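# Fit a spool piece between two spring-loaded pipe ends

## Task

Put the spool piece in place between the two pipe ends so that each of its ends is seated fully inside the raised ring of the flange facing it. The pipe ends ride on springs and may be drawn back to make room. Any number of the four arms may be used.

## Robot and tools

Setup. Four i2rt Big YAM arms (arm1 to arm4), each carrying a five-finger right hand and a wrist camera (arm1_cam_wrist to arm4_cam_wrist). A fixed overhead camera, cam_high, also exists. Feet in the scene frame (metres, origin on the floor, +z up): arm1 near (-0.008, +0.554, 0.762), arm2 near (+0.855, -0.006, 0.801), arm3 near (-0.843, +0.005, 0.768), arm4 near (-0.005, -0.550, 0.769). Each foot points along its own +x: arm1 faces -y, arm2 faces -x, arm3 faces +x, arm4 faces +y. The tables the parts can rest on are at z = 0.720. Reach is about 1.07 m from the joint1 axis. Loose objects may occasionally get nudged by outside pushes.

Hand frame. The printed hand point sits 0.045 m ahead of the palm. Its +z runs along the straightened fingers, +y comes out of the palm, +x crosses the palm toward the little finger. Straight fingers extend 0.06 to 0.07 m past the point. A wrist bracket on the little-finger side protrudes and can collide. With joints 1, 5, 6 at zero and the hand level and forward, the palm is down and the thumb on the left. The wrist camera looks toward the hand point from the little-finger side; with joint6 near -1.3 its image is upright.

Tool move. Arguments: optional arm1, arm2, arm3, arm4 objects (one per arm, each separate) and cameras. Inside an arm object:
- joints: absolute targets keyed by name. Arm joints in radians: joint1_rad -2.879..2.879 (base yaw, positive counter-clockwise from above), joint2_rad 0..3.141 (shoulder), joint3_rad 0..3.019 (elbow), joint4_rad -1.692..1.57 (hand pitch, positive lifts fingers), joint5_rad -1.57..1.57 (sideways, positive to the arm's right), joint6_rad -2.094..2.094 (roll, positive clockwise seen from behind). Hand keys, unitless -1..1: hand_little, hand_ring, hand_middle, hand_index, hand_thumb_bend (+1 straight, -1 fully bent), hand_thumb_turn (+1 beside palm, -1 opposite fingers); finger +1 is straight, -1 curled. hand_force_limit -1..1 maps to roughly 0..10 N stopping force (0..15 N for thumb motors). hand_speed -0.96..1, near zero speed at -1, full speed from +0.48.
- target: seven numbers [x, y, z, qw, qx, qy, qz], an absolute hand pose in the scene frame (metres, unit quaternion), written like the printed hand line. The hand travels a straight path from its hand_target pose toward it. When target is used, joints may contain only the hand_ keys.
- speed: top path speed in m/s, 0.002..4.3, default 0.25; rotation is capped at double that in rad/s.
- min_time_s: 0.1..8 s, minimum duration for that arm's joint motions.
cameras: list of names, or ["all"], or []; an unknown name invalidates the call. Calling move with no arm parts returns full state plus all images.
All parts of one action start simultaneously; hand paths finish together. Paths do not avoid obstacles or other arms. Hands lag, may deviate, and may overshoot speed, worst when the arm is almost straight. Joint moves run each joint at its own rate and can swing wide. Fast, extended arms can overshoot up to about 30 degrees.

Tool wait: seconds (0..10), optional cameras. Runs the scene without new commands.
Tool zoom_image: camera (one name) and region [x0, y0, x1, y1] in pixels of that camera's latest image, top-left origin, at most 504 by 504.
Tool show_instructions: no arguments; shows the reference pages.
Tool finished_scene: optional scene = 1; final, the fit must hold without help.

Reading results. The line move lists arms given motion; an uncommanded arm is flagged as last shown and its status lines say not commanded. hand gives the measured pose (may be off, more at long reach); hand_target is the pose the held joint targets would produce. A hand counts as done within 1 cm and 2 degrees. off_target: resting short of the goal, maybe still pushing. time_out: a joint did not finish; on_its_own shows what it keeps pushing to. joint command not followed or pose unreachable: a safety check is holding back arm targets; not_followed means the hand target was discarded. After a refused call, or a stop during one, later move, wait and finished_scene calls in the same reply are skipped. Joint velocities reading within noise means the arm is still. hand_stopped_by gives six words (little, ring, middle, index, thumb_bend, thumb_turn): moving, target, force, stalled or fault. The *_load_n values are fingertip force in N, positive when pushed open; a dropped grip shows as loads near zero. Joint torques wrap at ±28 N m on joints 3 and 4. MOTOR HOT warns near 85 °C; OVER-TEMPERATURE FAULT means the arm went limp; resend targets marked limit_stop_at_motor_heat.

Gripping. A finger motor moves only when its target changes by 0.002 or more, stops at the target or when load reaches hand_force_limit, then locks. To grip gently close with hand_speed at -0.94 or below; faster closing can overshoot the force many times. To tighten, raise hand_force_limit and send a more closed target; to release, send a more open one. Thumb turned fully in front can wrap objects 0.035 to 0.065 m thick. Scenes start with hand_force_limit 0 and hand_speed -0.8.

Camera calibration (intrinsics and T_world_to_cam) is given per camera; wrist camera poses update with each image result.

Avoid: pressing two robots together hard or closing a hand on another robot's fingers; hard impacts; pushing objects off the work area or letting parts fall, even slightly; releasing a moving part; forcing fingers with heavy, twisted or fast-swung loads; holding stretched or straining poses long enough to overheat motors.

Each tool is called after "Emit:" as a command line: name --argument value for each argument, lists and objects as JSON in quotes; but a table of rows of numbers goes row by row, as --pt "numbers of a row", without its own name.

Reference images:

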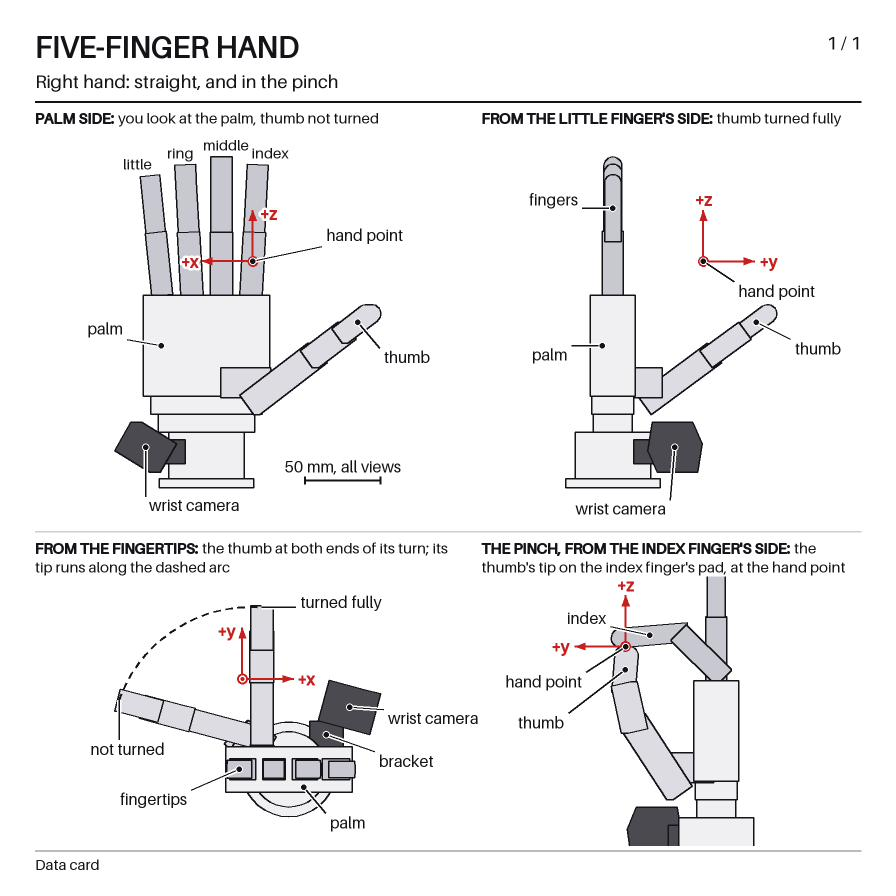

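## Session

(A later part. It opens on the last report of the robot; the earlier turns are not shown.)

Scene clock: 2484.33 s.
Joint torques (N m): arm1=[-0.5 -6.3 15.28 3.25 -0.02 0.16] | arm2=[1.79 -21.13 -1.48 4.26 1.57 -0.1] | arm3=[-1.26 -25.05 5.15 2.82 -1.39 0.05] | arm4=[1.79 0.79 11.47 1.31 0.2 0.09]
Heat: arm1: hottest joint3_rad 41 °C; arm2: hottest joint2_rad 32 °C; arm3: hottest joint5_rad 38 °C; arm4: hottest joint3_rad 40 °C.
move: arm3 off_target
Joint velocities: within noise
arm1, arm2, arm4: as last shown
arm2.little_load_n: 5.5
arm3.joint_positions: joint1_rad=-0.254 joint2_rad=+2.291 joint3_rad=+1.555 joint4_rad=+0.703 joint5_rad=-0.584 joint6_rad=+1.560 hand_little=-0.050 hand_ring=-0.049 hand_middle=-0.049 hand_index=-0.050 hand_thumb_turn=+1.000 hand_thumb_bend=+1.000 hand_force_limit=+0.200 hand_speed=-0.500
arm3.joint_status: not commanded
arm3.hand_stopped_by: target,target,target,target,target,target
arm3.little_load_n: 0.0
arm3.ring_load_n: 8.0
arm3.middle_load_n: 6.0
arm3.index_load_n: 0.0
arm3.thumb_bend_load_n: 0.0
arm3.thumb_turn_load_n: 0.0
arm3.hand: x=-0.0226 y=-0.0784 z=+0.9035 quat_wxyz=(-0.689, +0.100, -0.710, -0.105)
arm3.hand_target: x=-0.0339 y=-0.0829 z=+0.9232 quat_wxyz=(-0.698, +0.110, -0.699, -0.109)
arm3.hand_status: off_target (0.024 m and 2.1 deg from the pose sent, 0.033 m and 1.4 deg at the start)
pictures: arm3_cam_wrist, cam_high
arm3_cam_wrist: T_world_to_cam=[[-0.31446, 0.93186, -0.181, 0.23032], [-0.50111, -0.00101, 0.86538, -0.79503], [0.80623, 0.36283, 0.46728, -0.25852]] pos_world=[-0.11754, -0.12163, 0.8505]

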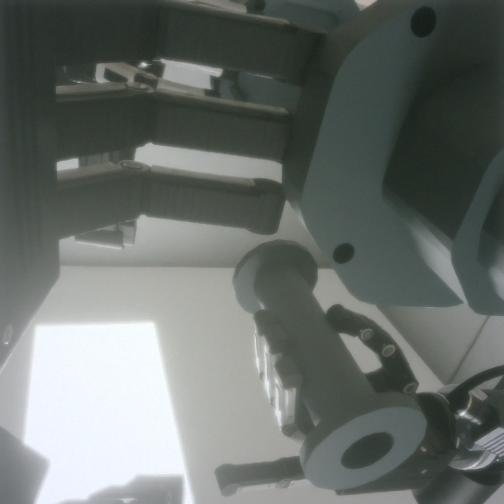

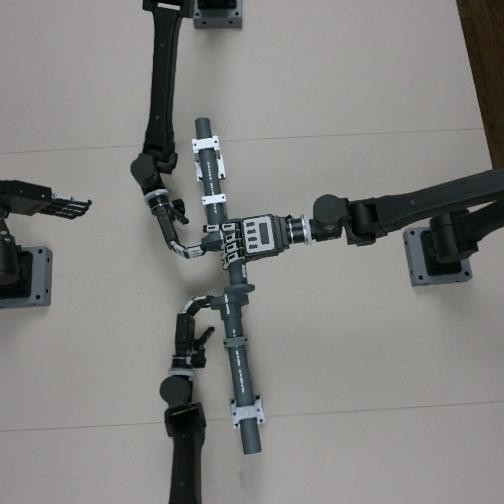

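Emit:
move --arm1 '{"target": [0.0405, -0.022, 1.015, 0.0218, -0.0198, 0.6717, -0.7397], "speed": 0.1}' --arm3 '{"target": [-0.065, -0.079, 0.924, 0.6985, -0.1098, 0.6985, 0.1098], "speed": 0.1}' --cameras '["cam_high", "arm3_cam_wrist", "arm4_cam_wrist", "arm1_cam_wrist"]'

Emit:
zoom_image --camera "cam_high" --region '[150, 200, 290, 340]'

Scene clock: 2527.43 s.
Joint torques (N m): arm1=[-1.2 -7.77 11.62 3.28 -0.02 0.16] | arm2=[1.73 -21.3 -1.59 4.23 1.57 -0.11] | arm3=[-2.26 -25.64 2.29 3.29 -3.14 0.14] | arm4=[1.85 0.73 11.47 1.32 0.2 0.09]
Heat: arm1: hottest joint3_rad 43 °C; arm2: hottest joint2_rad 33 °C; arm3: hottest joint2_rad 36 °C; arm4: hottest joint3_rad 40 °C.
move: arm1 off_target; arm3 off_target
Joint velocities: within noise
arm1.joint_positions: joint1_rad=+0.006 joint2_rad=+1.331 joint3_rad=+0.661 joint4_rad=+0.701 joint5_rad=-0.037 joint6_rad=-0.012 hand_little=+1.000 hand_ring=+0.108 hand_middle=+0.105 hand_index=+0.105 hand_thumb_turn=-1.000 hand_thumb_bend=+0.303 hand_force_limit=-0.700 hand_speed=-0.940
arm1.joint_status: not commanded
arm1.hand_stopped_by: target,force,force,force,target,target
arm1.little_load_n: 0.0
arm1.ring_load_n: 1.5
arm1.middle_load_n: 2.5
arm1.index_load_n: 5.5
arm1.thumb_bend_load_n: 12.0
arm1.thumb_turn_load_n: 0.0
arm1.hand: x=+0.0458 y=-0.0108 z=+0.9862 quat_wxyz=(-0.022, +0.027, -0.696, +0.717)
arm1.hand_target: x=+0.0405 y=-0.0206 z=+1.0150 quat_wxyz=(-0.022, +0.020, -0.672, +0.740)
arm1.hand_status: off_target (0.031 m and 3.8 deg from the pose sent, 0.050 m and 11.1 deg at the start)
arm2.joint_positions: joint1_rad=+0.252 joint2_rad=+2.261 joint3_rad=+1.132 joint4_rad=+1.109 joint5_rad=+0.384 joint6_rad=-1.552 hand_little=-0.050 hand_ring=-0.049 hand_middle=-0.049 hand_index=-0.050 hand_thumb_turn=+1.000 hand_thumb_bend=+1.000 hand_force_limit=+0.200 hand_speed=-0.500
arm2.joint_status: not commanded
arm2.hand_stopped_by: target,target,target,target,target,target
arm2.little_load_n: 6.0
arm2.ring_load_n: 11.5
arm2.middle_load_n: 13.0
arm2.index_load_n: 0.0
arm2.thumb_bend_load_n: 0.0
arm2.thumb_turn_load_n: 0.0
arm2.hand: x=+0.1339 y=-0.0365 z=+0.8039 quat_wxyz=(-0.702, +0.059, +0.708, +0.056)
arm2.hand_target: x=+0.1662 y=-0.0390 z=+0.8068 quat_wxyz=(-0.703, +0.064, +0.705, +0.064)
arm2.hand_status: not commanded
arm3.joint_positions: joint1_rad=-0.251 joint2_rad=+2.257 joint3_rad=+1.485 joint4_rad=+0.747 joint5_rad=-0.544 joint6_rad=+1.547 hand_little=-0.050 hand_ring=-0.048 hand_middle=-0.048 hand_index=-0.050 hand_thumb_turn=+1.000 hand_thumb_bend=+1.000 hand_force_limit=+0.200 hand_speed=-0.500
arm3.joint_status: not commanded
arm3.hand_stopped_by: target,target,target,target,target,target
arm3.little_load_n: 0.0
arm3.ring_load_n: 16.5
arm3.middle_load_n: 16.0
arm3.index_load_n: 1.5
arm3.thumb_bend_load_n: 0.0
arm3.thumb_turn_load_n: 0.0
arm3.hand: x=-0.0353 y=-0.0772 z=+0.9036 quat_wxyz=(-0.694, +0.093, -0.709, -0.086)
arm3.hand_target: x=-0.0612 y=-0.0788 z=+0.9227 quat_wxyz=(-0.698, +0.110, -0.699, -0.109)
arm3.hand_status: off_target (0.036 m and 3.6 deg from the pose sent, 0.047 m and 2.0 deg at the start)
arm4: as last shown
pictures: arm1_cam_wrist, arm3_cam_wrist, arm4_cam_wrist, cam_high
arm1_cam_wrist: T_world_to_cam=[[-0.30314, -0.06498, -0.95073, 0.94638], [0.77172, 0.56856, -0.28493, 0.24767], [0.55906, -0.82007, -0.12221, 0.19997]] pos_world=[-0.01604, 0.08467, 0.99476]
arm3_cam_wrist: T_world_to_cam=[[-0.27796, 0.93979, -0.19883, 0.24322], [-0.50893, 0.03147, 0.86023, -0.79466], [0.8147, 0.3403, 0.46954, -0.25229]] pos_world=[-0.13128, -0.11771, 0.85041]
arm4_cam_wrist: T_world_to_cam=[[0.94556, 0.29522, 0.13693, -0.08628], [0.3185, -0.9259, -0.20314, -0.08499], [0.06681, 0.2357, -0.96953, 1.28396]] pos_world=[0.02287, -0.35585, 1.23939]

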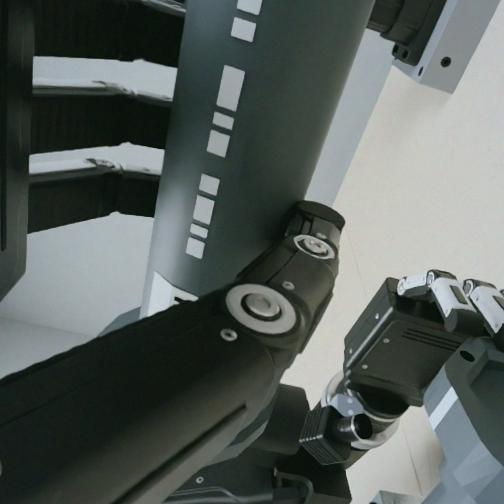

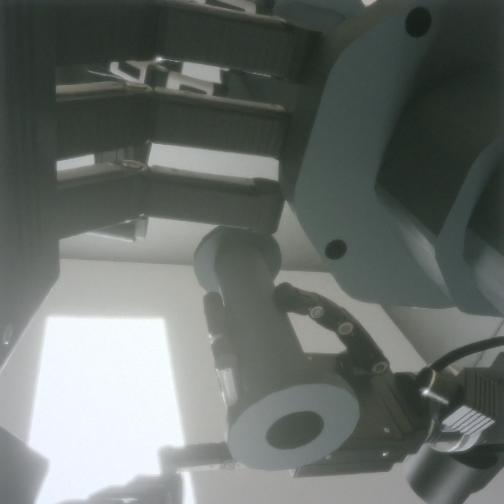

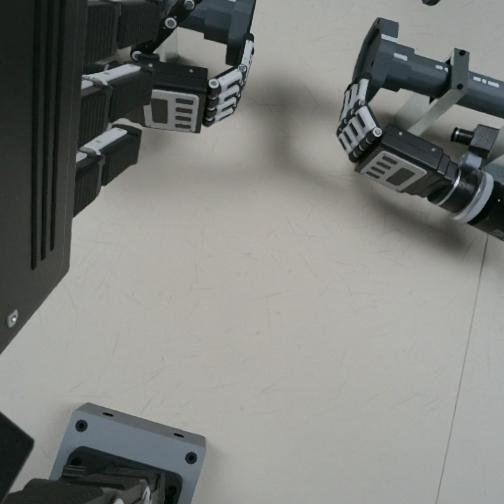

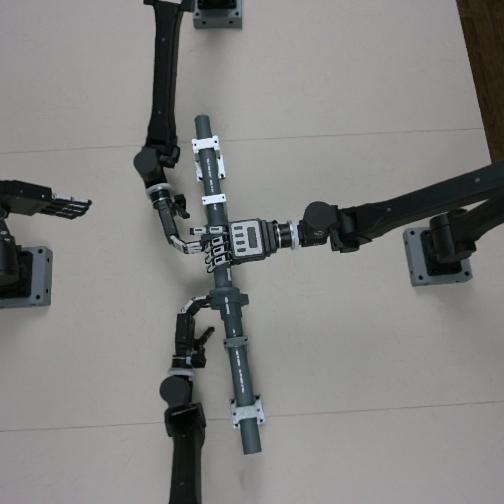

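Scaled by 3.600 from the camera's image (finer frame: 720x720).

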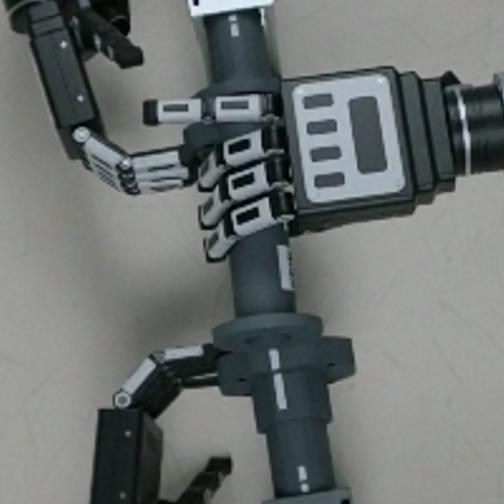

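Emit:
zoom_image --camera "cam_high" --region '[195, 230, 265, 300]'

Emit:
zoom_image --camera "arm3_cam_wrist" --region '[150, 200, 450, 500]'

Scaled by 7.200 from the camera's image (finer frame: 720x720).

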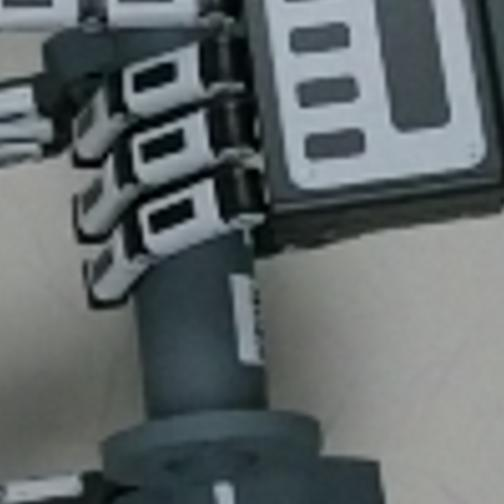

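Scaled by 1.680 from the camera's image (finer frame: 720x720).

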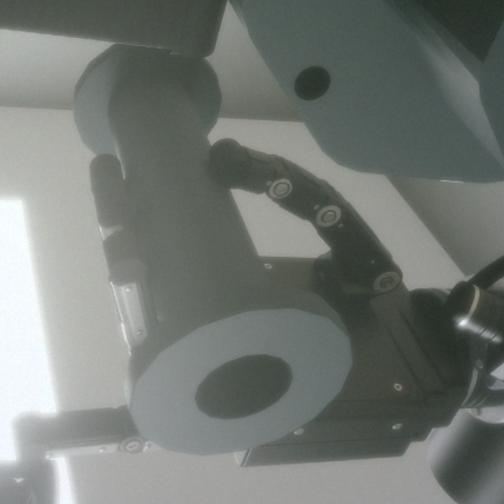

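Emit:
move --arm1 '{"target": [0.0335, -0.020, 0.970, 0.0440, -0.0400, 0.6708, -0.7387], "speed": 0.1}' --cameras '["cam_high", "arm3_cam_wrist", "arm2_cam_wrist"]'

Emit:
zoom_image --camera "cam_high" --region '[150, 200, 290, 340]'

Emit:
zoom_image --camera "cam_high" --region '[195, 240, 265, 310]'

Scene clock: 2601.17 s.
Joint torques (N m): arm1=[-1.26 -8.53 8.91 3.26 -0.03 0.17] | arm2=[1.61 -21.13 -1.55 4.31 1.56 -0.11] | arm3=[-2.43 -25.93 2.26 3.38 -3.09 0.15] | arm4=[1.85 0.73 11.47 1.32 0.2 0.09]
Heat: arm1: hottest joint3_rad 41 °C; arm2: hottest joint2_rad 33 °C; arm3: hottest joint5_rad 47 °C; arm4: hottest joint3_rad 40 °C.
move: arm1 off_target
Joint velocities: within noise
arm1.joint_positions: joint1_rad=-0.044 joint2_rad=+1.440 joint3_rad=+0.633 joint4_rad=+0.859 joint5_rad=-0.146 joint6_rad=-0.002 hand_little=+1.000 hand_ring=+0.108 hand_middle=+0.105 hand_index=+0.105 hand_thumb_turn=-1.000 hand_thumb_bend=+0.303 hand_force_limit=-0.700 hand_speed=-0.940
arm1.joint_status: not commanded
arm1.hand_stopped_by: target,force,force,force,target,target
arm1.little_load_n: 0.0
arm1.ring_load_n: 1.5
arm1.middle_load_n: 3.0
arm1.index_load_n: 5.5
arm1.thumb_bend_load_n: 12.0
arm1.thumb_turn_load_n: 0.0
arm1.hand: x=+0.0389 y=-0.0158 z=+0.9534 quat_wxyz=(-0.045, +0.045, -0.687, +0.724)
arm1.hand_target: x=+0.0335 y=-0.0197 z=+0.9698 quat_wxyz=(-0.044, +0.040, -0.671, +0.739)
arm1.hand_status: off_target (0.018 m and 2.6 deg from the pose sent, 0.022 m and 4.8 deg at the start)
arm2, arm3, arm4: as last shown
arm2.little_load_n: 5.5
arm2.ring_load_n: 11.0
arm3.ring_load_n: 16.0
pictures: arm2_cam_wrist, arm3_cam_wrist, cam_high
arm2_cam_wrist: T_world_to_cam=[[0.12182, 0.96163, 0.24581, -0.17646], [0.53765, 0.14424, -0.83074, 0.59908], [-0.83432, 0.23335, -0.49945, 0.6376]] pos_world=[0.23137, -0.06551, 0.8595]
arm3_cam_wrist: T_world_to_cam=[[-0.27796, 0.93979, -0.19883, 0.24322], [-0.50893, 0.03147, 0.86023, -0.79466], [0.8147, 0.3403, 0.46954, -0.25229]] pos_world=[-0.13128, -0.11771, 0.85041]

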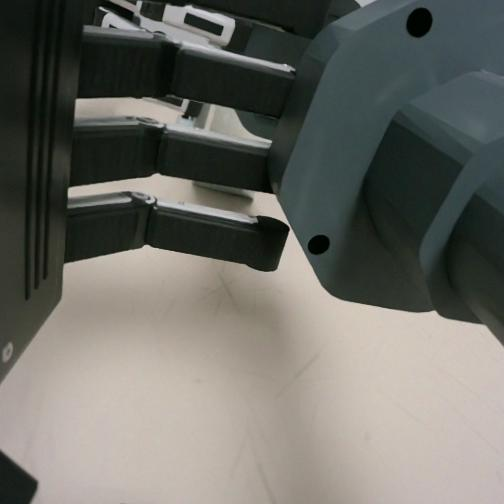

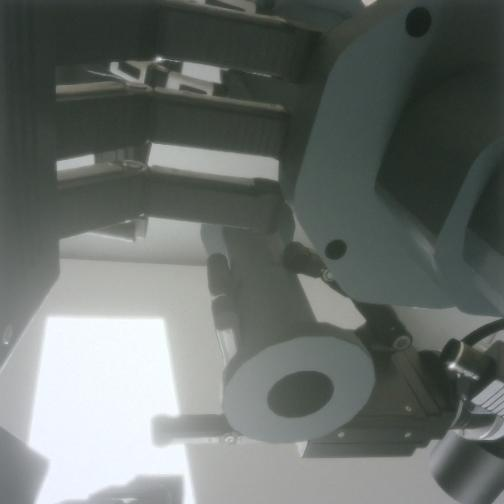

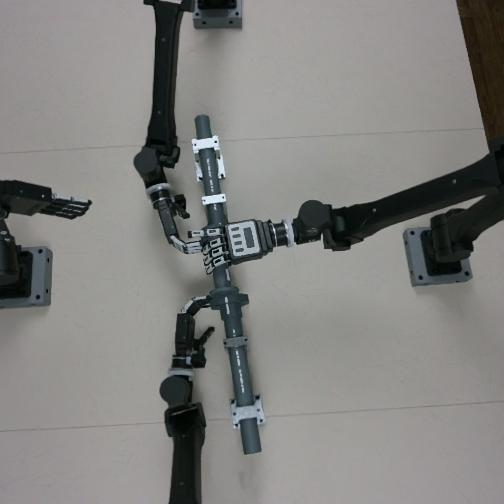

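Scaled by 3.600 from the camera's image (finer frame: 720x720).

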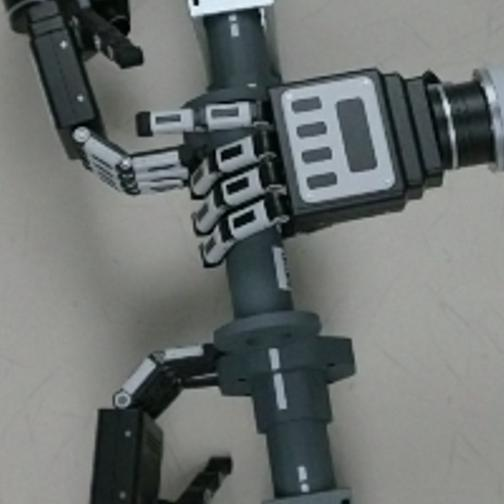

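Scaled by 7.200 from the camera's image (finer frame: 720x720).

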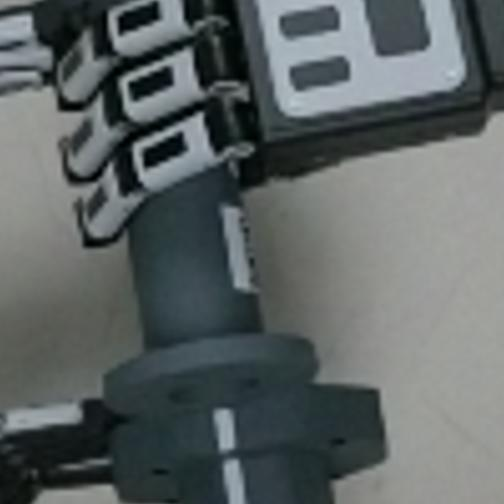

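Emit:
move --arm1 '{"target": [0.0335, -0.012, 0.970, 0.0440, -0.0400, 0.6708, -0.7387], "speed": 0.1}' --arm2 '{"target": [0.206, -0.039, 0.810, 0.7041, -0.0642, -0.7041, -0.0642], "speed": 0.1}' --arm3 '{"target": [-0.094, -0.078, 0.926, 0.6985, -0.1098, 0.6985, 0.1098], "speed": 0.1}' --cameras '["cam_high", "arm3_cam_wrist", "arm2_cam_wrist"]'

Emit:
zoom_image --camera "cam_high" --region '[150, 200, 290, 340]'

Scene clock: 2622.57 s.
Joint torques (N m): arm1=[-1.26 -9.41 8.44 3.23 -0.03 0.17] | arm2=[2.78 -21.83 -6.01 5 2.46 -0.42] | arm3=[0.79 -20.72 6.24 2.69 -0.17 0.07] | arm4=[1.85 0.73 11.48 1.31 0.2 0.09]
Heat: arm1: hottest joint3_rad 39 °C; arm2: hottest joint2_rad 33 °C; arm3: hottest joint5_rad 48 °C; arm4: hottest joint3_rad 40 °C.
move: arm1 off_target; arm2 off_target; arm3 off_target
Joint velocities: within noise
arm1.joint_positions: joint1_rad=-0.044 joint2_rad=+1.436 joint3_rad=+0.616 joint4_rad=+0.861 joint5_rad=-0.146 joint6_rad=-0.002 hand_little=+1.000 hand_ring=+0.108 hand_middle=+0.105 hand_index=+0.105 hand_thumb_turn=-1.000 hand_thumb_bend=+0.303 hand_force_limit=-0.700 hand_speed=-0.940
arm1.joint_status: not commanded
arm1.hand_stopped_by: target,force,force,force,target,target
arm1.little_load_n: 0.0
arm1.ring_load_n: 1.5
arm1.middle_load_n: 3.0
arm1.index_load_n: 5.5
arm1.thumb_bend_load_n: 12.0
arm1.thumb_turn_load_n: 0.0
arm1.hand: x=+0.0391 y=-0.0101 z=+0.9476 quat_wxyz=(-0.045, +0.045, -0.691, +0.720)
arm1.hand_target: x=+0.0336 y=-0.0118 z=+0.9698 quat_wxyz=(-0.044, +0.040, -0.671, +0.739)
arm1.hand_status: off_target (0.023 m and 3.2 deg from the pose sent, 0.018 m and 2.6 deg at the start)
arm2.joint_positions: joint1_rad=+0.251 joint2_rad=+2.242 joint3_rad=+1.092 joint4_rad=+1.143 joint5_rad=+0.368 joint6_rad=-1.520 hand_little=-0.050 hand_ring=-0.048 hand_middle=-0.048 hand_index=-0.050 hand_thumb_turn=+1.000 hand_thumb_bend=+1.000 hand_force_limit=+0.200 hand_speed=-0.500
arm2.joint_status: not commanded
arm2.hand_stopped_by: target,target,target,target,target,target
arm2.little_load_n: 0.0
arm2.ring_load_n: 19.5
arm2.middle_load_n: 21.0
arm2.index_load_n: 0.0
arm2.thumb_bend_load_n: 0.0
arm2.thumb_turn_load_n: 0.0
arm2.hand: x=+0.1436 y=-0.0377 z=+0.8073 quat_wxyz=(-0.707, +0.066, +0.703, +0.038)
arm2.hand_target: x=+0.1959 y=-0.0370 z=+0.8078 quat_wxyz=(-0.703, +0.064, +0.705, +0.064)
arm2.hand_status: off_target (0.063 m and 3.0 deg from the pose sent, 0.072 m and 1.2 deg at the start)
arm3.joint_positions: joint1_rad=-0.298 joint2_rad=+2.159 joint3_rad=+1.313 joint4_rad=+0.816 joint5_rad=-0.640 joint6_rad=+1.558 hand_little=-0.050 hand_ring=-0.050 hand_middle=-0.023 hand_index=-0.050 hand_thumb_turn=+1.000 hand_thumb_bend=+1.000 hand_force_limit=+0.200 hand_speed=-0.500
arm3.joint_status: not commanded
arm3.hand_stopped_by: target,target,target,target,target,target
arm3.little_load_n: 0.0
arm3.ring_load_n: 0.0
arm3.middle_load_n: 0.0
arm3.index_load_n: 0.0
arm3.thumb_bend_load_n: 0.0
arm3.thumb_turn_load_n: 0.0
arm3.hand: x=-0.0939 y=-0.0836 z=+0.9123 quat_wxyz=(-0.690, +0.105, -0.708, -0.109)
arm3.hand_target: x=-0.0941 y=-0.0781 z=+0.9258 quat_wxyz=(-0.698, +0.110, -0.699, -0.110)
arm3.hand_status: off_target (0.015 m and 1.6 deg from the pose sent, 0.063 m and 3.6 deg at the start)
arm4.joint_positions: joint1_rad=+0.155 joint2_rad=+0.556 joint3_rad=+1.077 joint4_rad=-1.357 joint5_rad=+0.103 joint6_rad=-1.470 hand_little=+1.000 hand_ring=+1.000 hand_middle=+1.000 hand_index=+1.000 hand_thumb_turn=+1.000 hand_thumb_bend=+1.000 hand_force_limit=+0.000 hand_speed=-0.800
arm4.joint_status: not commanded
arm4.hand_stopped_by: target,target,target,target,target,target
arm4.little_load_n: 0.0
arm4.ring_load_n: 0.0
arm4.middle_load_n: 0.0
arm4.index_load_n: 0.0
arm4.thumb_bend_load_n: 0.0
arm4.thumb_turn_load_n: 0.0
arm4.hand: x=+0.0332 y=-0.3288 z=+1.1311 quat_wxyz=(-0.259, +0.647, +0.668, +0.260)
arm4.hand_target: x=+0.0304 y=-0.3302 z=+1.1495 quat_wxyz=(-0.275, +0.643, +0.663, +0.266)
arm4.hand_status: not commanded
pictures: arm2_cam_wrist, arm3_cam_wrist, cam_high
arm2_cam_wrist: T_world_to_cam=[[0.1107, 0.97127, 0.21066, -0.14696], [0.52074, 0.12385, -0.84468, 0.60978], [-0.84651, 0.2032, -0.49207, 0.64226]] pos_world=[0.24241, -0.0633, 0.86207]
arm3_cam_wrist: T_world_to_cam=[[-0.32438, 0.92797, -0.18344, 0.21529], [-0.5043, -0.00559, 0.86351, -0.8373], [0.80029, 0.37262, 0.46979, -0.20539]] pos_world=[-0.18804, -0.12793, 0.859]

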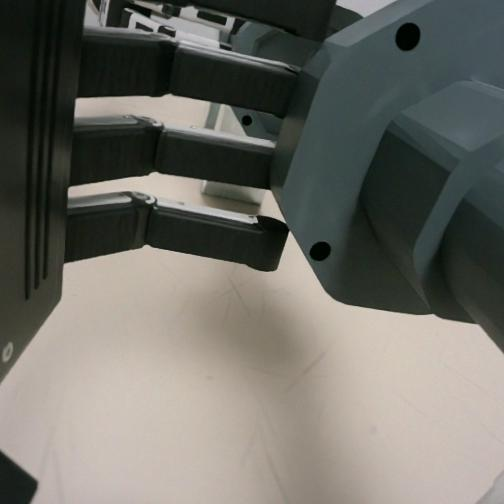

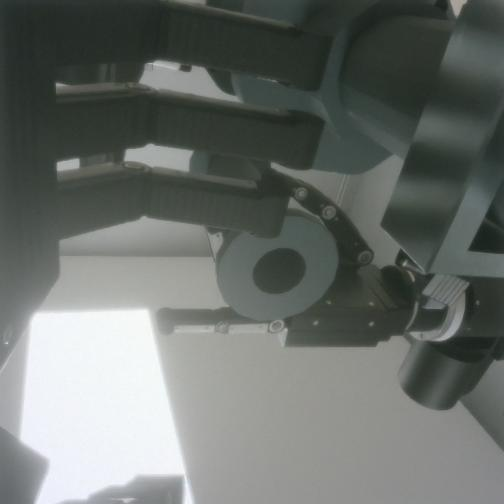

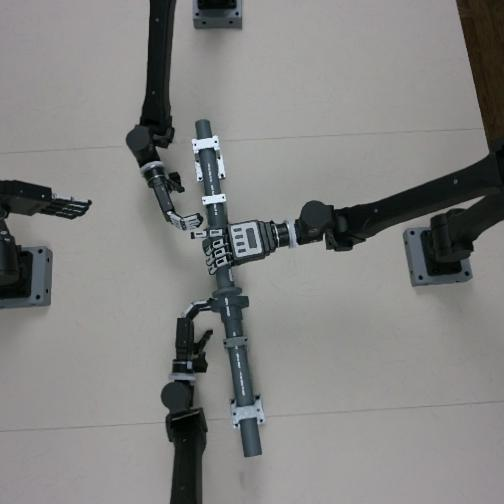

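Scaled by 3.600 from the camera's image (finer frame: 720x720).

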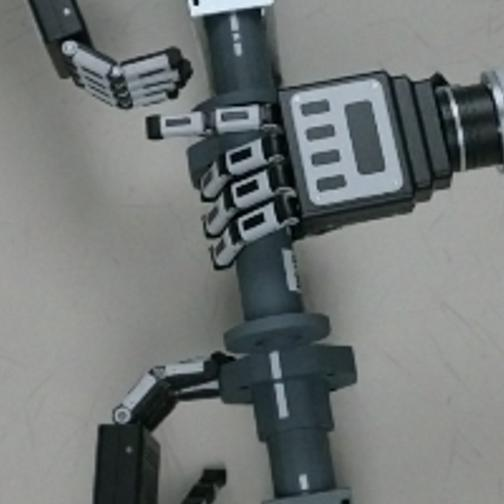

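Emit:
move --arm3 '{"target": [-0.080, -0.115, 0.924, 0.6891, -0.1583, 0.6891, 0.1583], "speed": 0.15}' --arm2 '{"target": [0.175, -0.039, 0.808, 0.7041, -0.0642, -0.7041, -0.0642], "speed": 0.1}'

Emit:
move --arm3 '{"target": [0.012, -0.115, 0.922, 0.6891, -0.1583, 0.6891, 0.1583], "speed": 0.15, "joints": {"hand_middle": -0.07}}'

Emit:
move --arm3 '{"target": [0.012, -0.083, 0.922, 0.6891, -0.1583, 0.6891, 0.1583], "speed": 0.15}' --cameras '["cam_high", "arm3_cam_wrist"]'

Emit:
zoom_image --camera "cam_high" --region '[150, 200, 290, 340]'

Scene clock: 2819.60 s.
Joint torques (N m): arm1=[-1.32 -9.52 8.46 3.25 -0.03 0.17] | arm2=[1.9 -20.07 -0.32 3.64 2.21 -0.47] | arm3=[-0.15 -20.42 9.26 1.44 -0.16 0.04] | arm4=[1.79 0.79 11.49 1.31 0.2 0.09]
Heat: arm1: hottest joint3_rad 36 °C; arm2: hottest joint5_rad 41 °C; arm3: hottest joint2_rad 36 °C; arm4: hottest joint3_rad 40 °C.
move: arm2 off_target; arm3 done
Joint velocities: within noise
arm1, arm4: as last shown
arm2.joint_positions: joint1_rad=+0.251 joint2_rad=+2.242 joint3_rad=+1.097 joint4_rad=+1.138 joint5_rad=+0.365 joint6_rad=-1.519 hand_little=-0.050 hand_ring=-0.048 hand_middle=-0.048 hand_index=-0.050 hand_thumb_turn=+1.000 hand_thumb_bend=+1.000 hand_force_limit=+0.200 hand_speed=-0.500
arm2.joint_status: not commanded
arm2.hand_stopped_by: target,target,target,target,target,target
arm2.little_load_n: 0.0
arm2.ring_load_n: 17.0
arm2.middle_load_n: 18.0
arm2.index_load_n: 0.0
arm2.thumb_bend_load_n: 0.0
arm2.thumb_turn_load_n: 0.0
arm2.hand: x=+0.1415 y=-0.0384 z=+0.8083 quat_wxyz=(-0.708, +0.065, +0.703, +0.037)
arm2.hand_target: x=+0.1719 y=-0.0382 z=+0.8075 quat_wxyz=(-0.704, +0.064, +0.705, +0.064)
arm2.hand_status: off_target (0.034 m and 3.2 deg from the pose sent, 0.031 m and 3.0 deg at the start)
arm3.joint_positions: joint1_rad=-0.363 joint2_rad=+2.228 joint3_rad=+1.465 joint4_rad=+0.747 joint5_rad=-0.847 joint6_rad=+1.558 hand_little=-0.050 hand_ring=-0.050 hand_middle=-0.023 hand_index=-0.050 hand_thumb_turn=+1.000 hand_thumb_bend=+1.000 hand_force_limit=+0.200 hand_speed=-0.500
arm3.joint_status: not commanded
arm3.hand_stopped_by: target,target,target,target,target,target
arm3.little_load_n: 0.0
arm3.ring_load_n: 0.0
arm3.middle_load_n: 0.0
arm3.index_load_n: 0.0
arm3.thumb_bend_load_n: 0.0
arm3.thumb_turn_load_n: 0.0
arm3.hand: x=-0.0886 y=-0.1141 z=+0.9185 quat_wxyz=(-0.686, +0.156, -0.693, -0.156)
arm3.hand_target: x=-0.0805 y=-0.1149 z=+0.9240 quat_wxyz=(-0.689, +0.158, -0.689, -0.158)
arm3.hand_status: done (0.010 m and 0.7 deg from the pose sent, 0.036 m and 8.6 deg at the start)
pictures: none

Scene clock: 2821.07 s.
Joint torques (N m): arm1=[-1.32 -9.47 8.47 3.25 -0.03 0.16] | arm2=[1.9 -19.96 -0.35 3.64 2.21 -0.48] | arm3=[0.32 -22.65 10.5 1.59 -0.1 0.04] | arm4=[1.85 0.79 11.47 1.32 0.2 0.09]
Heat: arm1: hottest joint3_rad 36 °C; arm2: hottest joint5_rad 41 °C; arm3: hottest joint2_rad 36 °C; arm4: hottest joint3_rad 40 °C.
move: arm3 done
Joint velocities: within noise
arm1, arm2, arm4: as last shown
arm1.ring_load_n: 1.0
arm3.joint_positions: joint1_rad=-0.315 joint2_rad=+2.414 joint3_rad=+1.837 joint4_rad=+0.560 joint5_rad=-0.801 joint6_rad=+1.558 hand_little=-0.050 hand_ring=-0.050 hand_middle=-0.070 hand_index=-0.050 hand_thumb_turn=+1.000 hand_thumb_bend=+1.000 hand_force_limit=+0.200 hand_speed=-0.500
arm3.joint_status: all done
arm3.hand_stopped_by: target,target,target,target,target,target
arm3.little_load_n: 0.0
arm3.ring_load_n: 0.0
arm3.middle_load_n: 0.0
arm3.index_load_n: -0.5
arm3.thumb_bend_load_n: 0.0
arm3.thumb_turn_load_n: 0.0
arm3.hand: x=+0.0041 y=-0.1150 z=+0.9160 quat_wxyz=(-0.685, +0.156, -0.694, -0.157)
arm3.hand_target: x=+0.0115 y=-0.1147 z=+0.9219 quat_wxyz=(-0.689, +0.158, -0.689, -0.158)
arm3.hand_status: done (0.010 m and 0.8 deg from the pose sent, 0.101 m and 0.7 deg at the start)
pictures: none

Scene clock: 2822.13 s.
Joint torques (N m): arm1=[-1.32 -9.52 8.46 3.26 -0.03 0.16] | arm2=[1.85 -19.96 -0.32 3.56 2.21 -0.47] | arm3=[0.21 -24.59 7.66 2.45 -0.03 0.04] | arm4=[1.85 0.73 11.47 1.31 0.2 0.09]
Heat: arm1: hottest joint3_rad 36 °C; arm2: hottest joint5_rad 41 °C; arm3: hottest joint2_rad 36 °C; arm4: hottest joint3_rad 40 °C.
move: arm3 off_target
Joint velocities: within noise
arm1, arm2, arm4: as last shown
arm1.ring_load_n: 1.5
arm1.middle_load_n: 2.5
arm3.joint_positions: joint1_rad=-0.271 joint2_rad=+2.414 joint3_rad=+1.825 joint4_rad=+0.562 joint5_rad=-0.764 joint6_rad=+1.558 hand_little=-0.050 hand_ring=-0.050 hand_middle=-0.070 hand_index=-0.050 hand_thumb_turn=+1.000 hand_thumb_bend=+1.000 hand_force_limit=+0.200 hand_speed=-0.500
arm3.joint_status: not commanded
arm3.hand_stopped_by: target,target,target,target,target,target
arm3.little_load_n: 0.0
arm3.ring_load_n: 0.0
arm3.middle_load_n: 0.0
arm3.index_load_n: -0.5
arm3.thumb_bend_load_n: 0.0
arm3.thumb_turn_load_n: 0.0
arm3.hand: x=+0.0117 y=-0.0821 z=+0.9105 quat_wxyz=(-0.681, +0.157, -0.697, -0.161)
arm3.hand_target: x=+0.0119 y=-0.0831 z=+0.9220 quat_wxyz=(-0.689, +0.158, -0.689, -0.158)
arm3.hand_status: off_target (0.012 m and 1.3 deg from the pose sent, 0.034 m and 0.7 deg at the start)
pictures: arm3_cam_wrist, cam_high
arm3_cam_wrist: T_world_to_cam=[[-0.45996, 0.86913, -0.18179, 0.24311], [-0.50083, -0.08488, 0.86137, -0.78706], [0.73321, 0.48724, 0.47433, -0.28345]] pos_world=[-0.07454, -0.14, 0.8566]

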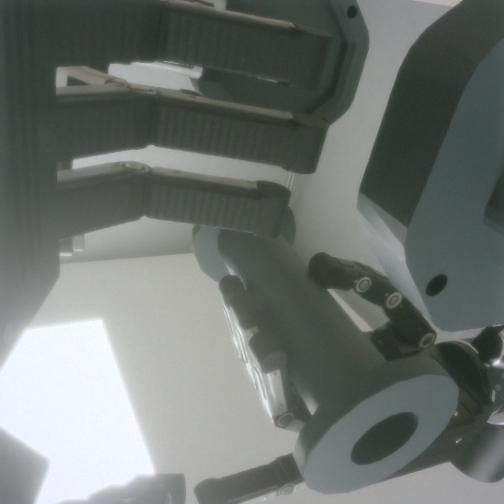

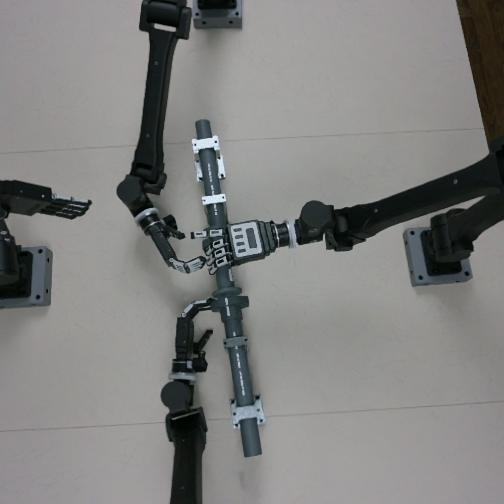

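Scaled by 3.600 from the camera's image (finer frame: 720x720).

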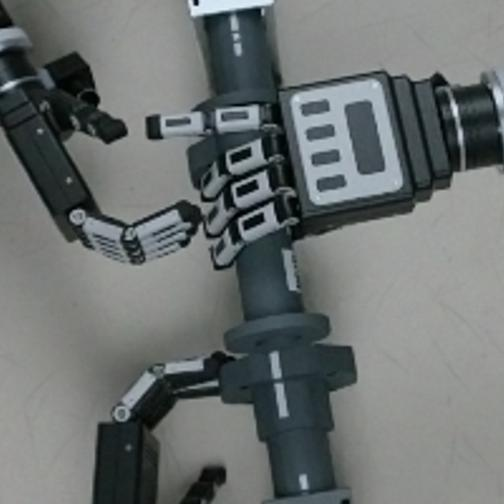

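Emit:
move --arm3 '{"target": [-0.035, -0.086, 0.922, 0.6891, -0.1583, 0.6891, 0.1583], "speed": 0.1}'

Emit:
move --arm3 '{"target": [-0.060, -0.083, 0.922, 0.6891, -0.1583, 0.6891, 0.1583], "speed": 0.1}' --cameras '["cam_high", "arm3_cam_wrist"]'

Emit:
zoom_image --camera "cam_high" --region '[150, 200, 290, 340]'

Scene clock: 2834.03 s.
Joint torques (N m): arm1=[-1.26 -9.41 8.46 3.23 -0.03 0.16] | arm2=[1.96 -20.01 -0.34 3.6 2.22 -0.46] | arm3=[-1.9 -25.7 5.46 2.89 -1.64 0.03] | arm4=[1.79 0.73 11.47 1.32 0.2 0.09]
Heat: arm1: hottest joint3_rad 36 °C; arm2: hottest joint5_rad 41 °C; arm3: hottest joint2_rad 37 °C; arm4: hottest joint3_rad 40 °C.
move: arm3 off_target
Joint velocities: within noise
arm1, arm2, arm4: as last shown
arm1.thumb_turn_load_n: 0.5
arm3.joint_positions: joint1_rad=-0.274 joint2_rad=+2.348 joint3_rad=+1.656 joint4_rad=+0.651 joint5_rad=-0.743 joint6_rad=+1.559 hand_little=-0.050 hand_ring=-0.050 hand_middle=-0.069 hand_index=-0.050 hand_thumb_turn=+1.000 hand_thumb_bend=+1.000 hand_force_limit=+0.200 hand_speed=-0.500
arm3.joint_status: not commanded
arm3.hand_stopped_by: target,target,target,target,target,target
arm3.little_load_n: 0.0
arm3.ring_load_n: 4.5
arm3.middle_load_n: 10.0
arm3.index_load_n: 0.0
arm3.thumb_bend_load_n: 0.0
arm3.thumb_turn_load_n: 0.0
arm3.hand: x=-0.0210 y=-0.0764 z=+0.8982 quat_wxyz=(-0.679, +0.147, -0.702, -0.156)
arm3.hand_target: x=-0.0335 y=-0.0857 z=+0.9211 quat_wxyz=(-0.689, +0.159, -0.689, -0.158)
arm3.hand_status: off_target (0.029 m and 2.3 deg from the pose sent, 0.048 m and 1.3 deg at the start)
pictures: none

Scene clock: 2835.00 s.
Joint torques (N m): arm1=[-1.26 -9.47 8.49 3.25 -0.03 0.17] | arm2=[1.85 -20.01 -0.34 3.59 2.21 -0.47] | arm3=[-2.73 -25.99 3.45 3.25 -3.28 0.01] | arm4=[1.85 0.79 11.47 1.32 0.19 0.09]
Heat: arm1: hottest joint3_rad 36 °C; arm2: hottest joint5_rad 41 °C; arm3: hottest joint2_rad 37 °C; arm4: hottest joint3_rad 40 °C.
move: arm3 off_target
Joint velocities: within noise
arm1, arm2, arm4: as last shown
arm1.ring_load_n: 1.0
arm1.middle_load_n: 3.0
arm1.thumb_turn_load_n: 0.0
arm3.joint_positions: joint1_rad=-0.272 joint2_rad=+2.317 joint3_rad=+1.590 joint4_rad=+0.691 joint5_rad=-0.705 joint6_rad=+1.558 hand_little=-0.050 hand_ring=-0.049 hand_middle=-0.068 hand_index=-0.050 hand_thumb_turn=+1.000 hand_thumb_bend=+1.000 hand_force_limit=+0.200 hand_speed=-0.500
arm3.joint_status: not commanded
arm3.hand_stopped_by: target,target,target,target,target,target
arm3.little_load_n: 0.0
arm3.ring_load_n: 11.0
arm3.middle_load_n: 17.0
arm3.index_load_n: 2.0
arm3.thumb_bend_load_n: 0.0
arm3.thumb_turn_load_n: -0.5
arm3.hand: x=-0.0309 y=-0.0758 z=+0.8977 quat_wxyz=(-0.683, +0.135, -0.704, -0.142)
arm3.hand_target: x=-0.0561 y=-0.0827 z=+0.9203 quat_wxyz=(-0.689, +0.159, -0.690, -0.157)
arm3.hand_status: off_target (0.039 m and 3.7 deg from the pose sent, 0.046 m and 2.3 deg at the start)
pictures: arm3_cam_wrist, cam_high
arm3_cam_wrist: T_world_to_cam=[[-0.40888, 0.89521, -0.17723, 0.21509], [-0.497, -0.05556, 0.86597, -0.79864], [0.76538, 0.44216, 0.46764, -0.24564]] pos_world=[-0.12097, -0.12831, 0.84459]

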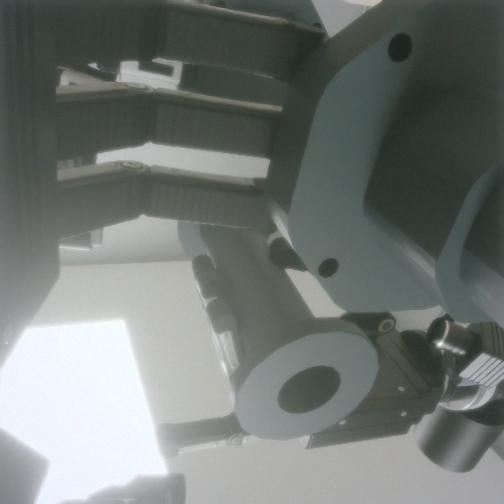

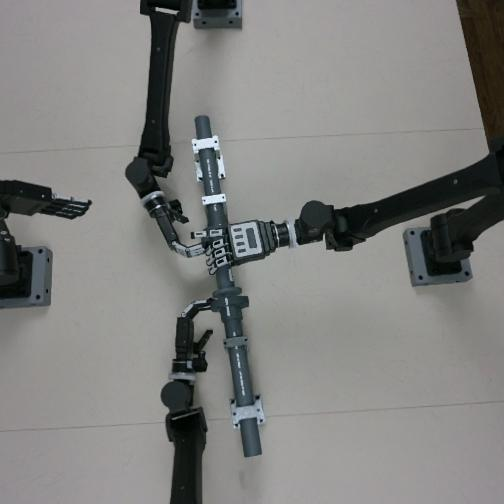

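Scaled by 3.600 from the camera's image (finer frame: 720x720).

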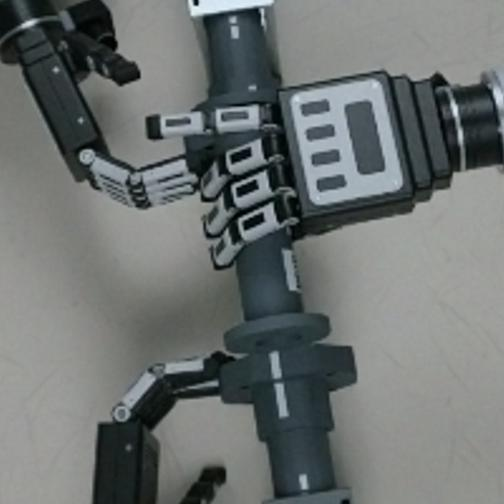

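Emit:
move --arm3 '{"target": [-0.078, -0.082, 0.924, 0.6891, -0.1583, 0.6891, 0.1583], "speed": 0.1}'

Emit:
move --arm3 '{"target": [-0.092, -0.081, 0.925, 0.6891, -0.1583, 0.6891, 0.1583], "speed": 0.1}' --cameras '["cam_high", "arm3_cam_wrist"]'

Emit:
zoom_image --camera "cam_high" --region '[150, 200, 290, 340]'

Scene clock: 2845.50 s.
Joint torques (N m): arm1=[-1.26 -9.47 8.47 3.26 -0.03 0.17] | arm2=[1.85 -20.07 -0.31 3.55 2.22 -0.48] | arm3=[-3.25 -27.05 1.88 3.63 -4.4 0.03] | arm4=[1.79 0.79 11.47 1.31 0.2 0.09]
Heat: arm1: hottest joint3_rad 36 °C; arm2: hottest joint5_rad 40 °C; arm3: hottest joint2_rad 38 °C; arm4: hottest joint3_rad 40 °C.
move: arm3 off_target
Joint velocities: within noise
arm1, arm2, arm4: as last shown
arm1.ring_load_n: 1.5
arm1.middle_load_n: 2.5
arm2.thumb_bend_load_n: 0.5
arm3.joint_positions: joint1_rad=-0.271 joint2_rad=+2.297 joint3_rad=+1.549 joint4_rad=+0.710 joint5_rad=-0.681 joint6_rad=+1.556 hand_little=-0.050 hand_ring=-0.048 hand_middle=-0.068 hand_index=-0.050 hand_thumb_turn=+1.000 hand_thumb_bend=+1.000 hand_force_limit=+0.200 hand_speed=-0.500
arm3.joint_status: not commanded
arm3.hand_stopped_by: target,target,target,target,target,target
arm3.little_load_n: 0.0
arm3.ring_load_n: 14.5
arm3.middle_load_n: 20.0
arm3.index_load_n: 6.0
arm3.thumb_bend_load_n: 0.0
arm3.thumb_turn_load_n: 0.0
arm3.hand: x=-0.0374 y=-0.0752 z=+0.8972 quat_wxyz=(-0.683, +0.128, -0.706, -0.134)
arm3.hand_target: x=-0.0715 y=-0.0816 z=+0.9213 quat_wxyz=(-0.688, +0.159, -0.690, -0.157)
arm3.hand_status: off_target (0.049 m and 4.9 deg from the pose sent, 0.054 m and 3.7 deg at the start)
arm4.ring_load_n: 0.5
pictures: none

Scene clock: 2846.47 s.
Joint torques (N m): arm1=[-1.26 -9.52 8.46 3.25 -0.03 0.16] | arm2=[1.9 -20.01 -0.36 3.58 2.21 -0.47] | arm3=[-3.49 -27.75 0.91 3.95 -5.04 0.05] | arm4=[1.79 0.73 11.48 1.32 0.2 0.09]
Heat: arm1: hottest joint3_rad 36 °C; arm2: hottest joint5_rad 40 °C; arm3: hottest joint2_rad 38 °C; arm4: hottest joint3_rad 40 °C.
move: arm3 off_target
Joint velocities: within noise
arm1, arm2, arm4: as last shown
arm1.middle_load_n: 3.0
arm2.middle_load_n: 18.5
arm2.thumb_bend_load_n: 0.0
arm3.joint_positions: joint1_rad=-0.270 joint2_rad=+2.285 joint3_rad=+1.517 joint4_rad=+0.723 joint5_rad=-0.667 joint6_rad=+1.552 hand_little=-0.050 hand_ring=-0.048 hand_middle=-0.067 hand_index=-0.049 hand_thumb_turn=+1.000 hand_thumb_bend=+1.000 hand_force_limit=+0.200 hand_speed=-0.500
arm3.joint_status: not commanded
arm3.hand_stopped_by: target,target,target,target,target,target
arm3.little_load_n: 0.0
arm3.ring_load_n: 17.0
arm3.middle_load_n: 22.0
arm3.index_load_n: 9.0
arm3.thumb_bend_load_n: 0.0
arm3.thumb_turn_load_n: 0.0
arm3.hand: x=-0.0430 y=-0.0744 z=+0.8942 quat_wxyz=(-0.683, +0.124, -0.709, -0.128)
arm3.hand_target: x=-0.0830 y=-0.0807 z=+0.9215 quat_wxyz=(-0.688, +0.159, -0.690, -0.156)
arm3.hand_status: off_target (0.058 m and 5.7 deg from the pose sent, 0.062 m and 4.9 deg at the start)
arm4.ring_load_n: 0.0
pictures: arm3_cam_wrist, cam_high
arm3_cam_wrist: T_world_to_cam=[[-0.37744, 0.90853, -0.17921, 0.21243], [-0.49341, -0.03355, 0.86915, -0.80259], [0.78363, 0.41648, 0.46094, -0.23052]] pos_world=[-0.13519, -0.12391, 0.8419]

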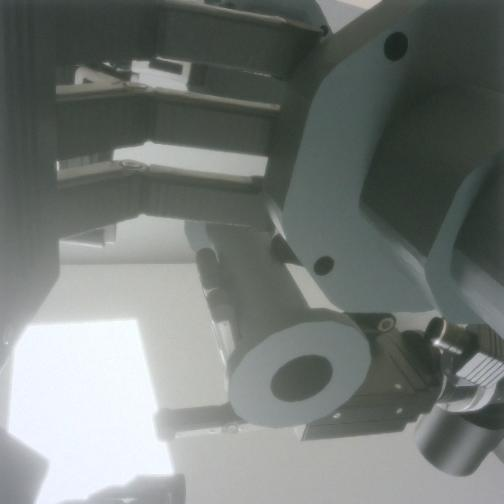

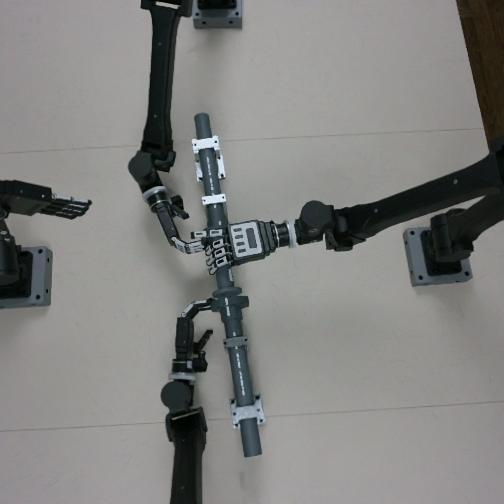

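Scaled by 3.600 from the camera's image (finer frame: 720x720).

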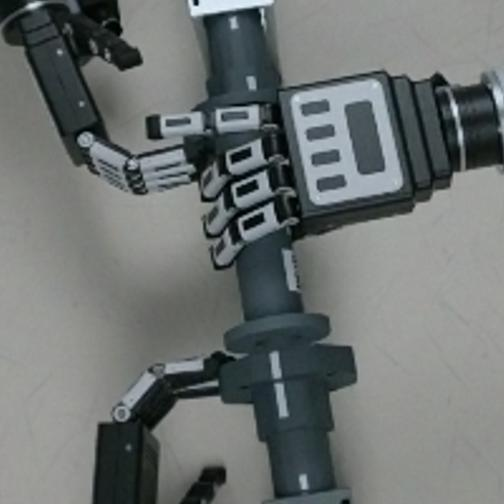

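Emit:
move --arm1 '{"target": [0.0328, -0.012, 0.942, 0.0440, -0.0400, 0.6708, -0.7387], "speed": 0.1}' --arm2 '{"target": [0.216, -0.038, 0.810, 0.7041, -0.0642, -0.7041, -0.0642], "speed": 0.12}' --arm3 '{"target": [-0.097, -0.081, 0.925, 0.6891, -0.1583, 0.6891, 0.1583], "speed": 0.1}' --cameras '["cam_high", "arm3_cam_wrist", "arm2_cam_wrist"]'

Emit:
zoom_image --camera "cam_high" --region '[150, 200, 290, 340]'

Scene clock: 2869.63 s.
Joint torques (N m): arm1=[-1.32 -8.35 7.98 3.25 -0.02 0.16] | arm2=[-1.03 -15.74 4.25 2.52 0.06 -0.11] | arm3=[-3.66 -27.87 0.47 3.9 -5.3 0.07] | arm4=[1.85 0.79 11.48 1.32 0.2 0.09]
Heat: arm1: hottest joint3_rad 36 °C; arm2: hottest joint5_rad 40 °C; arm3: hottest joint5_rad 59 °C; arm4: hottest joint3_rad 40 °C.
move: arm1 off_target; arm2 done; arm3 off_target
Joint velocities: within noise
arm1.joint_positions: joint1_rad=-0.046 joint2_rad=+1.495 joint3_rad=+0.588 joint4_rad=+0.964 joint5_rad=-0.149 joint6_rad=-0.001 hand_little=+1.000 hand_ring=+0.108 hand_middle=+0.105 hand_index=+0.105 hand_thumb_turn=-1.000 hand_thumb_bend=+0.303 hand_force_limit=-0.700 hand_speed=-0.940
arm1.joint_status: not commanded
arm1.hand_stopped_by: target,force,force,force,target,target
arm1.little_load_n: 0.0
arm1.ring_load_n: 1.5
arm1.middle_load_n: 3.0
arm1.index_load_n: 5.5
arm1.thumb_bend_load_n: 12.0
arm1.thumb_turn_load_n: 0.0
arm1.hand: x=+0.0384 y=-0.0081 z=+0.9285 quat_wxyz=(-0.045, +0.046, -0.685, +0.725)
arm1.hand_target: x=+0.0329 y=-0.0117 z=+0.9420 quat_wxyz=(-0.044, +0.040, -0.671, +0.739)
arm1.hand_status: off_target (0.015 m and 2.4 deg from the pose sent, 0.009 m and 3.2 deg at the start)
arm2.joint_positions: joint1_rad=+0.306 joint2_rad=+2.168 joint3_rad=+0.899 joint4_rad=+1.252 joint5_rad=+0.450 joint6_rad=-1.550 hand_little=-0.050 hand_ring=-0.050 hand_middle=-0.050 hand_index=-0.050 hand_thumb_turn=+1.000 hand_thumb_bend=+1.000 hand_force_limit=+0.200 hand_speed=-0.500
arm2.joint_status: not commanded
arm2.hand_stopped_by: target,target,target,target,target,target
arm2.little_load_n: 0.0
arm2.ring_load_n: 0.0
arm2.middle_load_n: 0.0
arm2.index_load_n: 0.0
arm2.thumb_bend_load_n: 0.0
arm2.thumb_turn_load_n: 0.0
arm2.hand: x=+0.2137 y=-0.0436 z=+0.8108 quat_wxyz=(-0.703, +0.063, +0.706, +0.060)
arm2.hand_target: x=+0.2160 y=-0.0380 z=+0.8100 quat_wxyz=(-0.704, +0.064, +0.704, +0.064)
arm2.hand_status: done (0.006 m and 0.6 deg from the pose sent, 0.074 m and 3.2 deg at the start)
arm3.joint_positions: joint1_rad=-0.270 joint2_rad=+2.281 joint3_rad=+1.508 joint4_rad=+0.728 joint5_rad=-0.662 joint6_rad=+1.550 hand_little=-0.050 hand_ring=-0.048 hand_middle=-0.067 hand_index=-0.049 hand_thumb_turn=+1.000 hand_thumb_bend=+1.000 hand_force_limit=+0.200 hand_speed=-0.500
arm3.joint_status: not commanded
arm3.hand_stopped_by: target,target,target,target,target,target
arm3.little_load_n: 0.0
arm3.ring_load_n: 17.5
arm3.middle_load_n: 22.5
arm3.index_load_n: 10.0
arm3.thumb_bend_load_n: 0.0
arm3.thumb_turn_load_n: 0.0
arm3.hand: x=-0.0445 y=-0.0741 z=+0.8941 quat_wxyz=(-0.683, +0.123, -0.709, -0.126)
arm3.hand_target: x=-0.0871 y=-0.0806 z=+0.9213 quat_wxyz=(-0.688, +0.159, -0.691, -0.156)
arm3.hand_status: off_target (0.061 m and 5.9 deg from the pose sent, 0.062 m and 5.7 deg at the start)
arm4.joint_positions: joint1_rad=+0.155 joint2_rad=+0.556 joint3_rad=+1.077 joint4_rad=-1.357 joint5_rad=+0.103 joint6_rad=-1.470 hand_little=+1.000 hand_ring=+1.000 hand_middle=+1.000 hand_index=+1.000 hand_thumb_turn=+1.000 hand_thumb_bend=+1.000 hand_force_limit=+0.000 hand_speed=-0.800
arm4.joint_status: not commanded
arm4.hand_stopped_by: target,target,target,target,target,target
arm4.little_load_n: 0.0
arm4.ring_load_n: 0.0
arm4.middle_load_n: 0.0
arm4.index_load_n: 0.0
arm4.thumb_bend_load_n: 0.0
arm4.thumb_turn_load_n: 0.0
arm4.hand: x=+0.0332 y=-0.3288 z=+1.1311 quat_wxyz=(-0.259, +0.647, +0.668, +0.260)
arm4.hand_target: x=+0.0304 y=-0.3302 z=+1.1495 quat_wxyz=(-0.275, +0.643, +0.663, +0.266)
arm4.hand_status: not commanded
pictures: arm2_cam_wrist, arm3_cam_wrist, cam_high
arm2_cam_wrist: T_world_to_cam=[[0.13365, 0.96045, 0.24429, -0.18242], [0.53618, 0.13723, -0.83287, 0.56463], [-0.83345, 0.2423, -0.49663, 0.70711]] pos_world=[0.31098, -0.07361, 0.866]
arm3_cam_wrist: T_world_to_cam=[[-0.37355, 0.90968, -0.18152, 0.21386], [-0.49438, -0.02966, 0.86874, -0.80273], [0.78489, 0.41425, 0.4608, -0.22942]] pos_world=[-0.13689, -0.12331, 0.8419]

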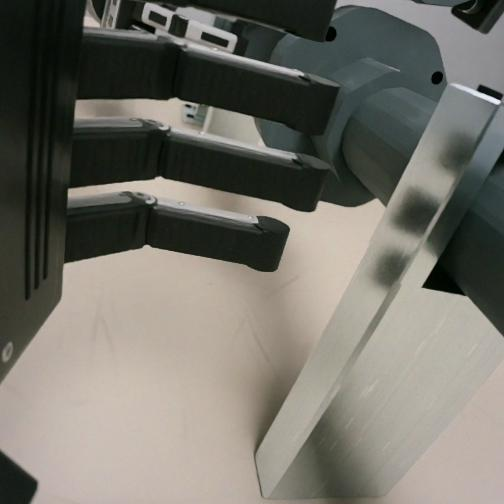

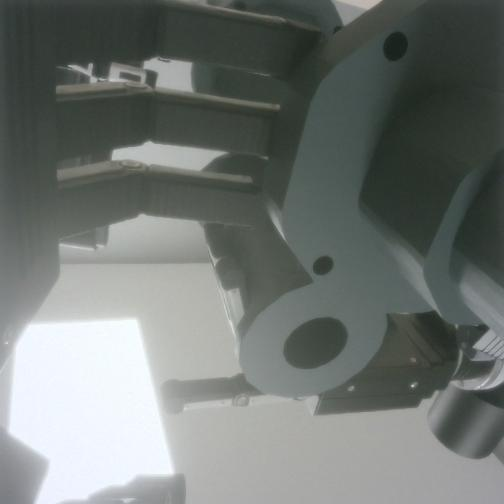

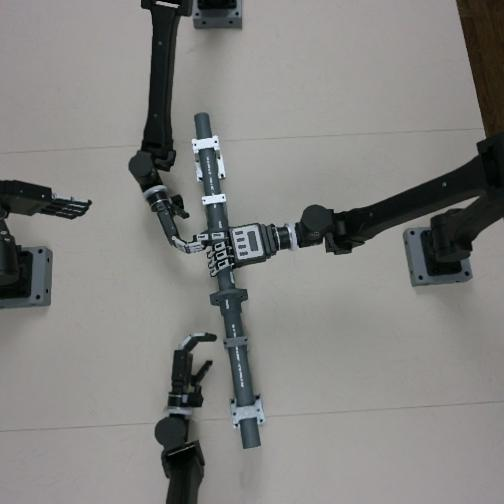

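Scaled by 3.600 from the camera's image (finer frame: 720x720).

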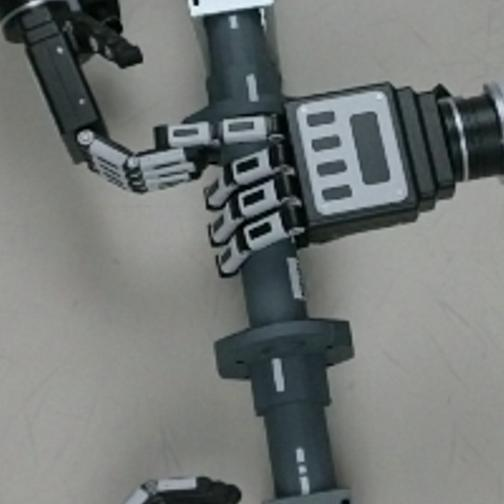

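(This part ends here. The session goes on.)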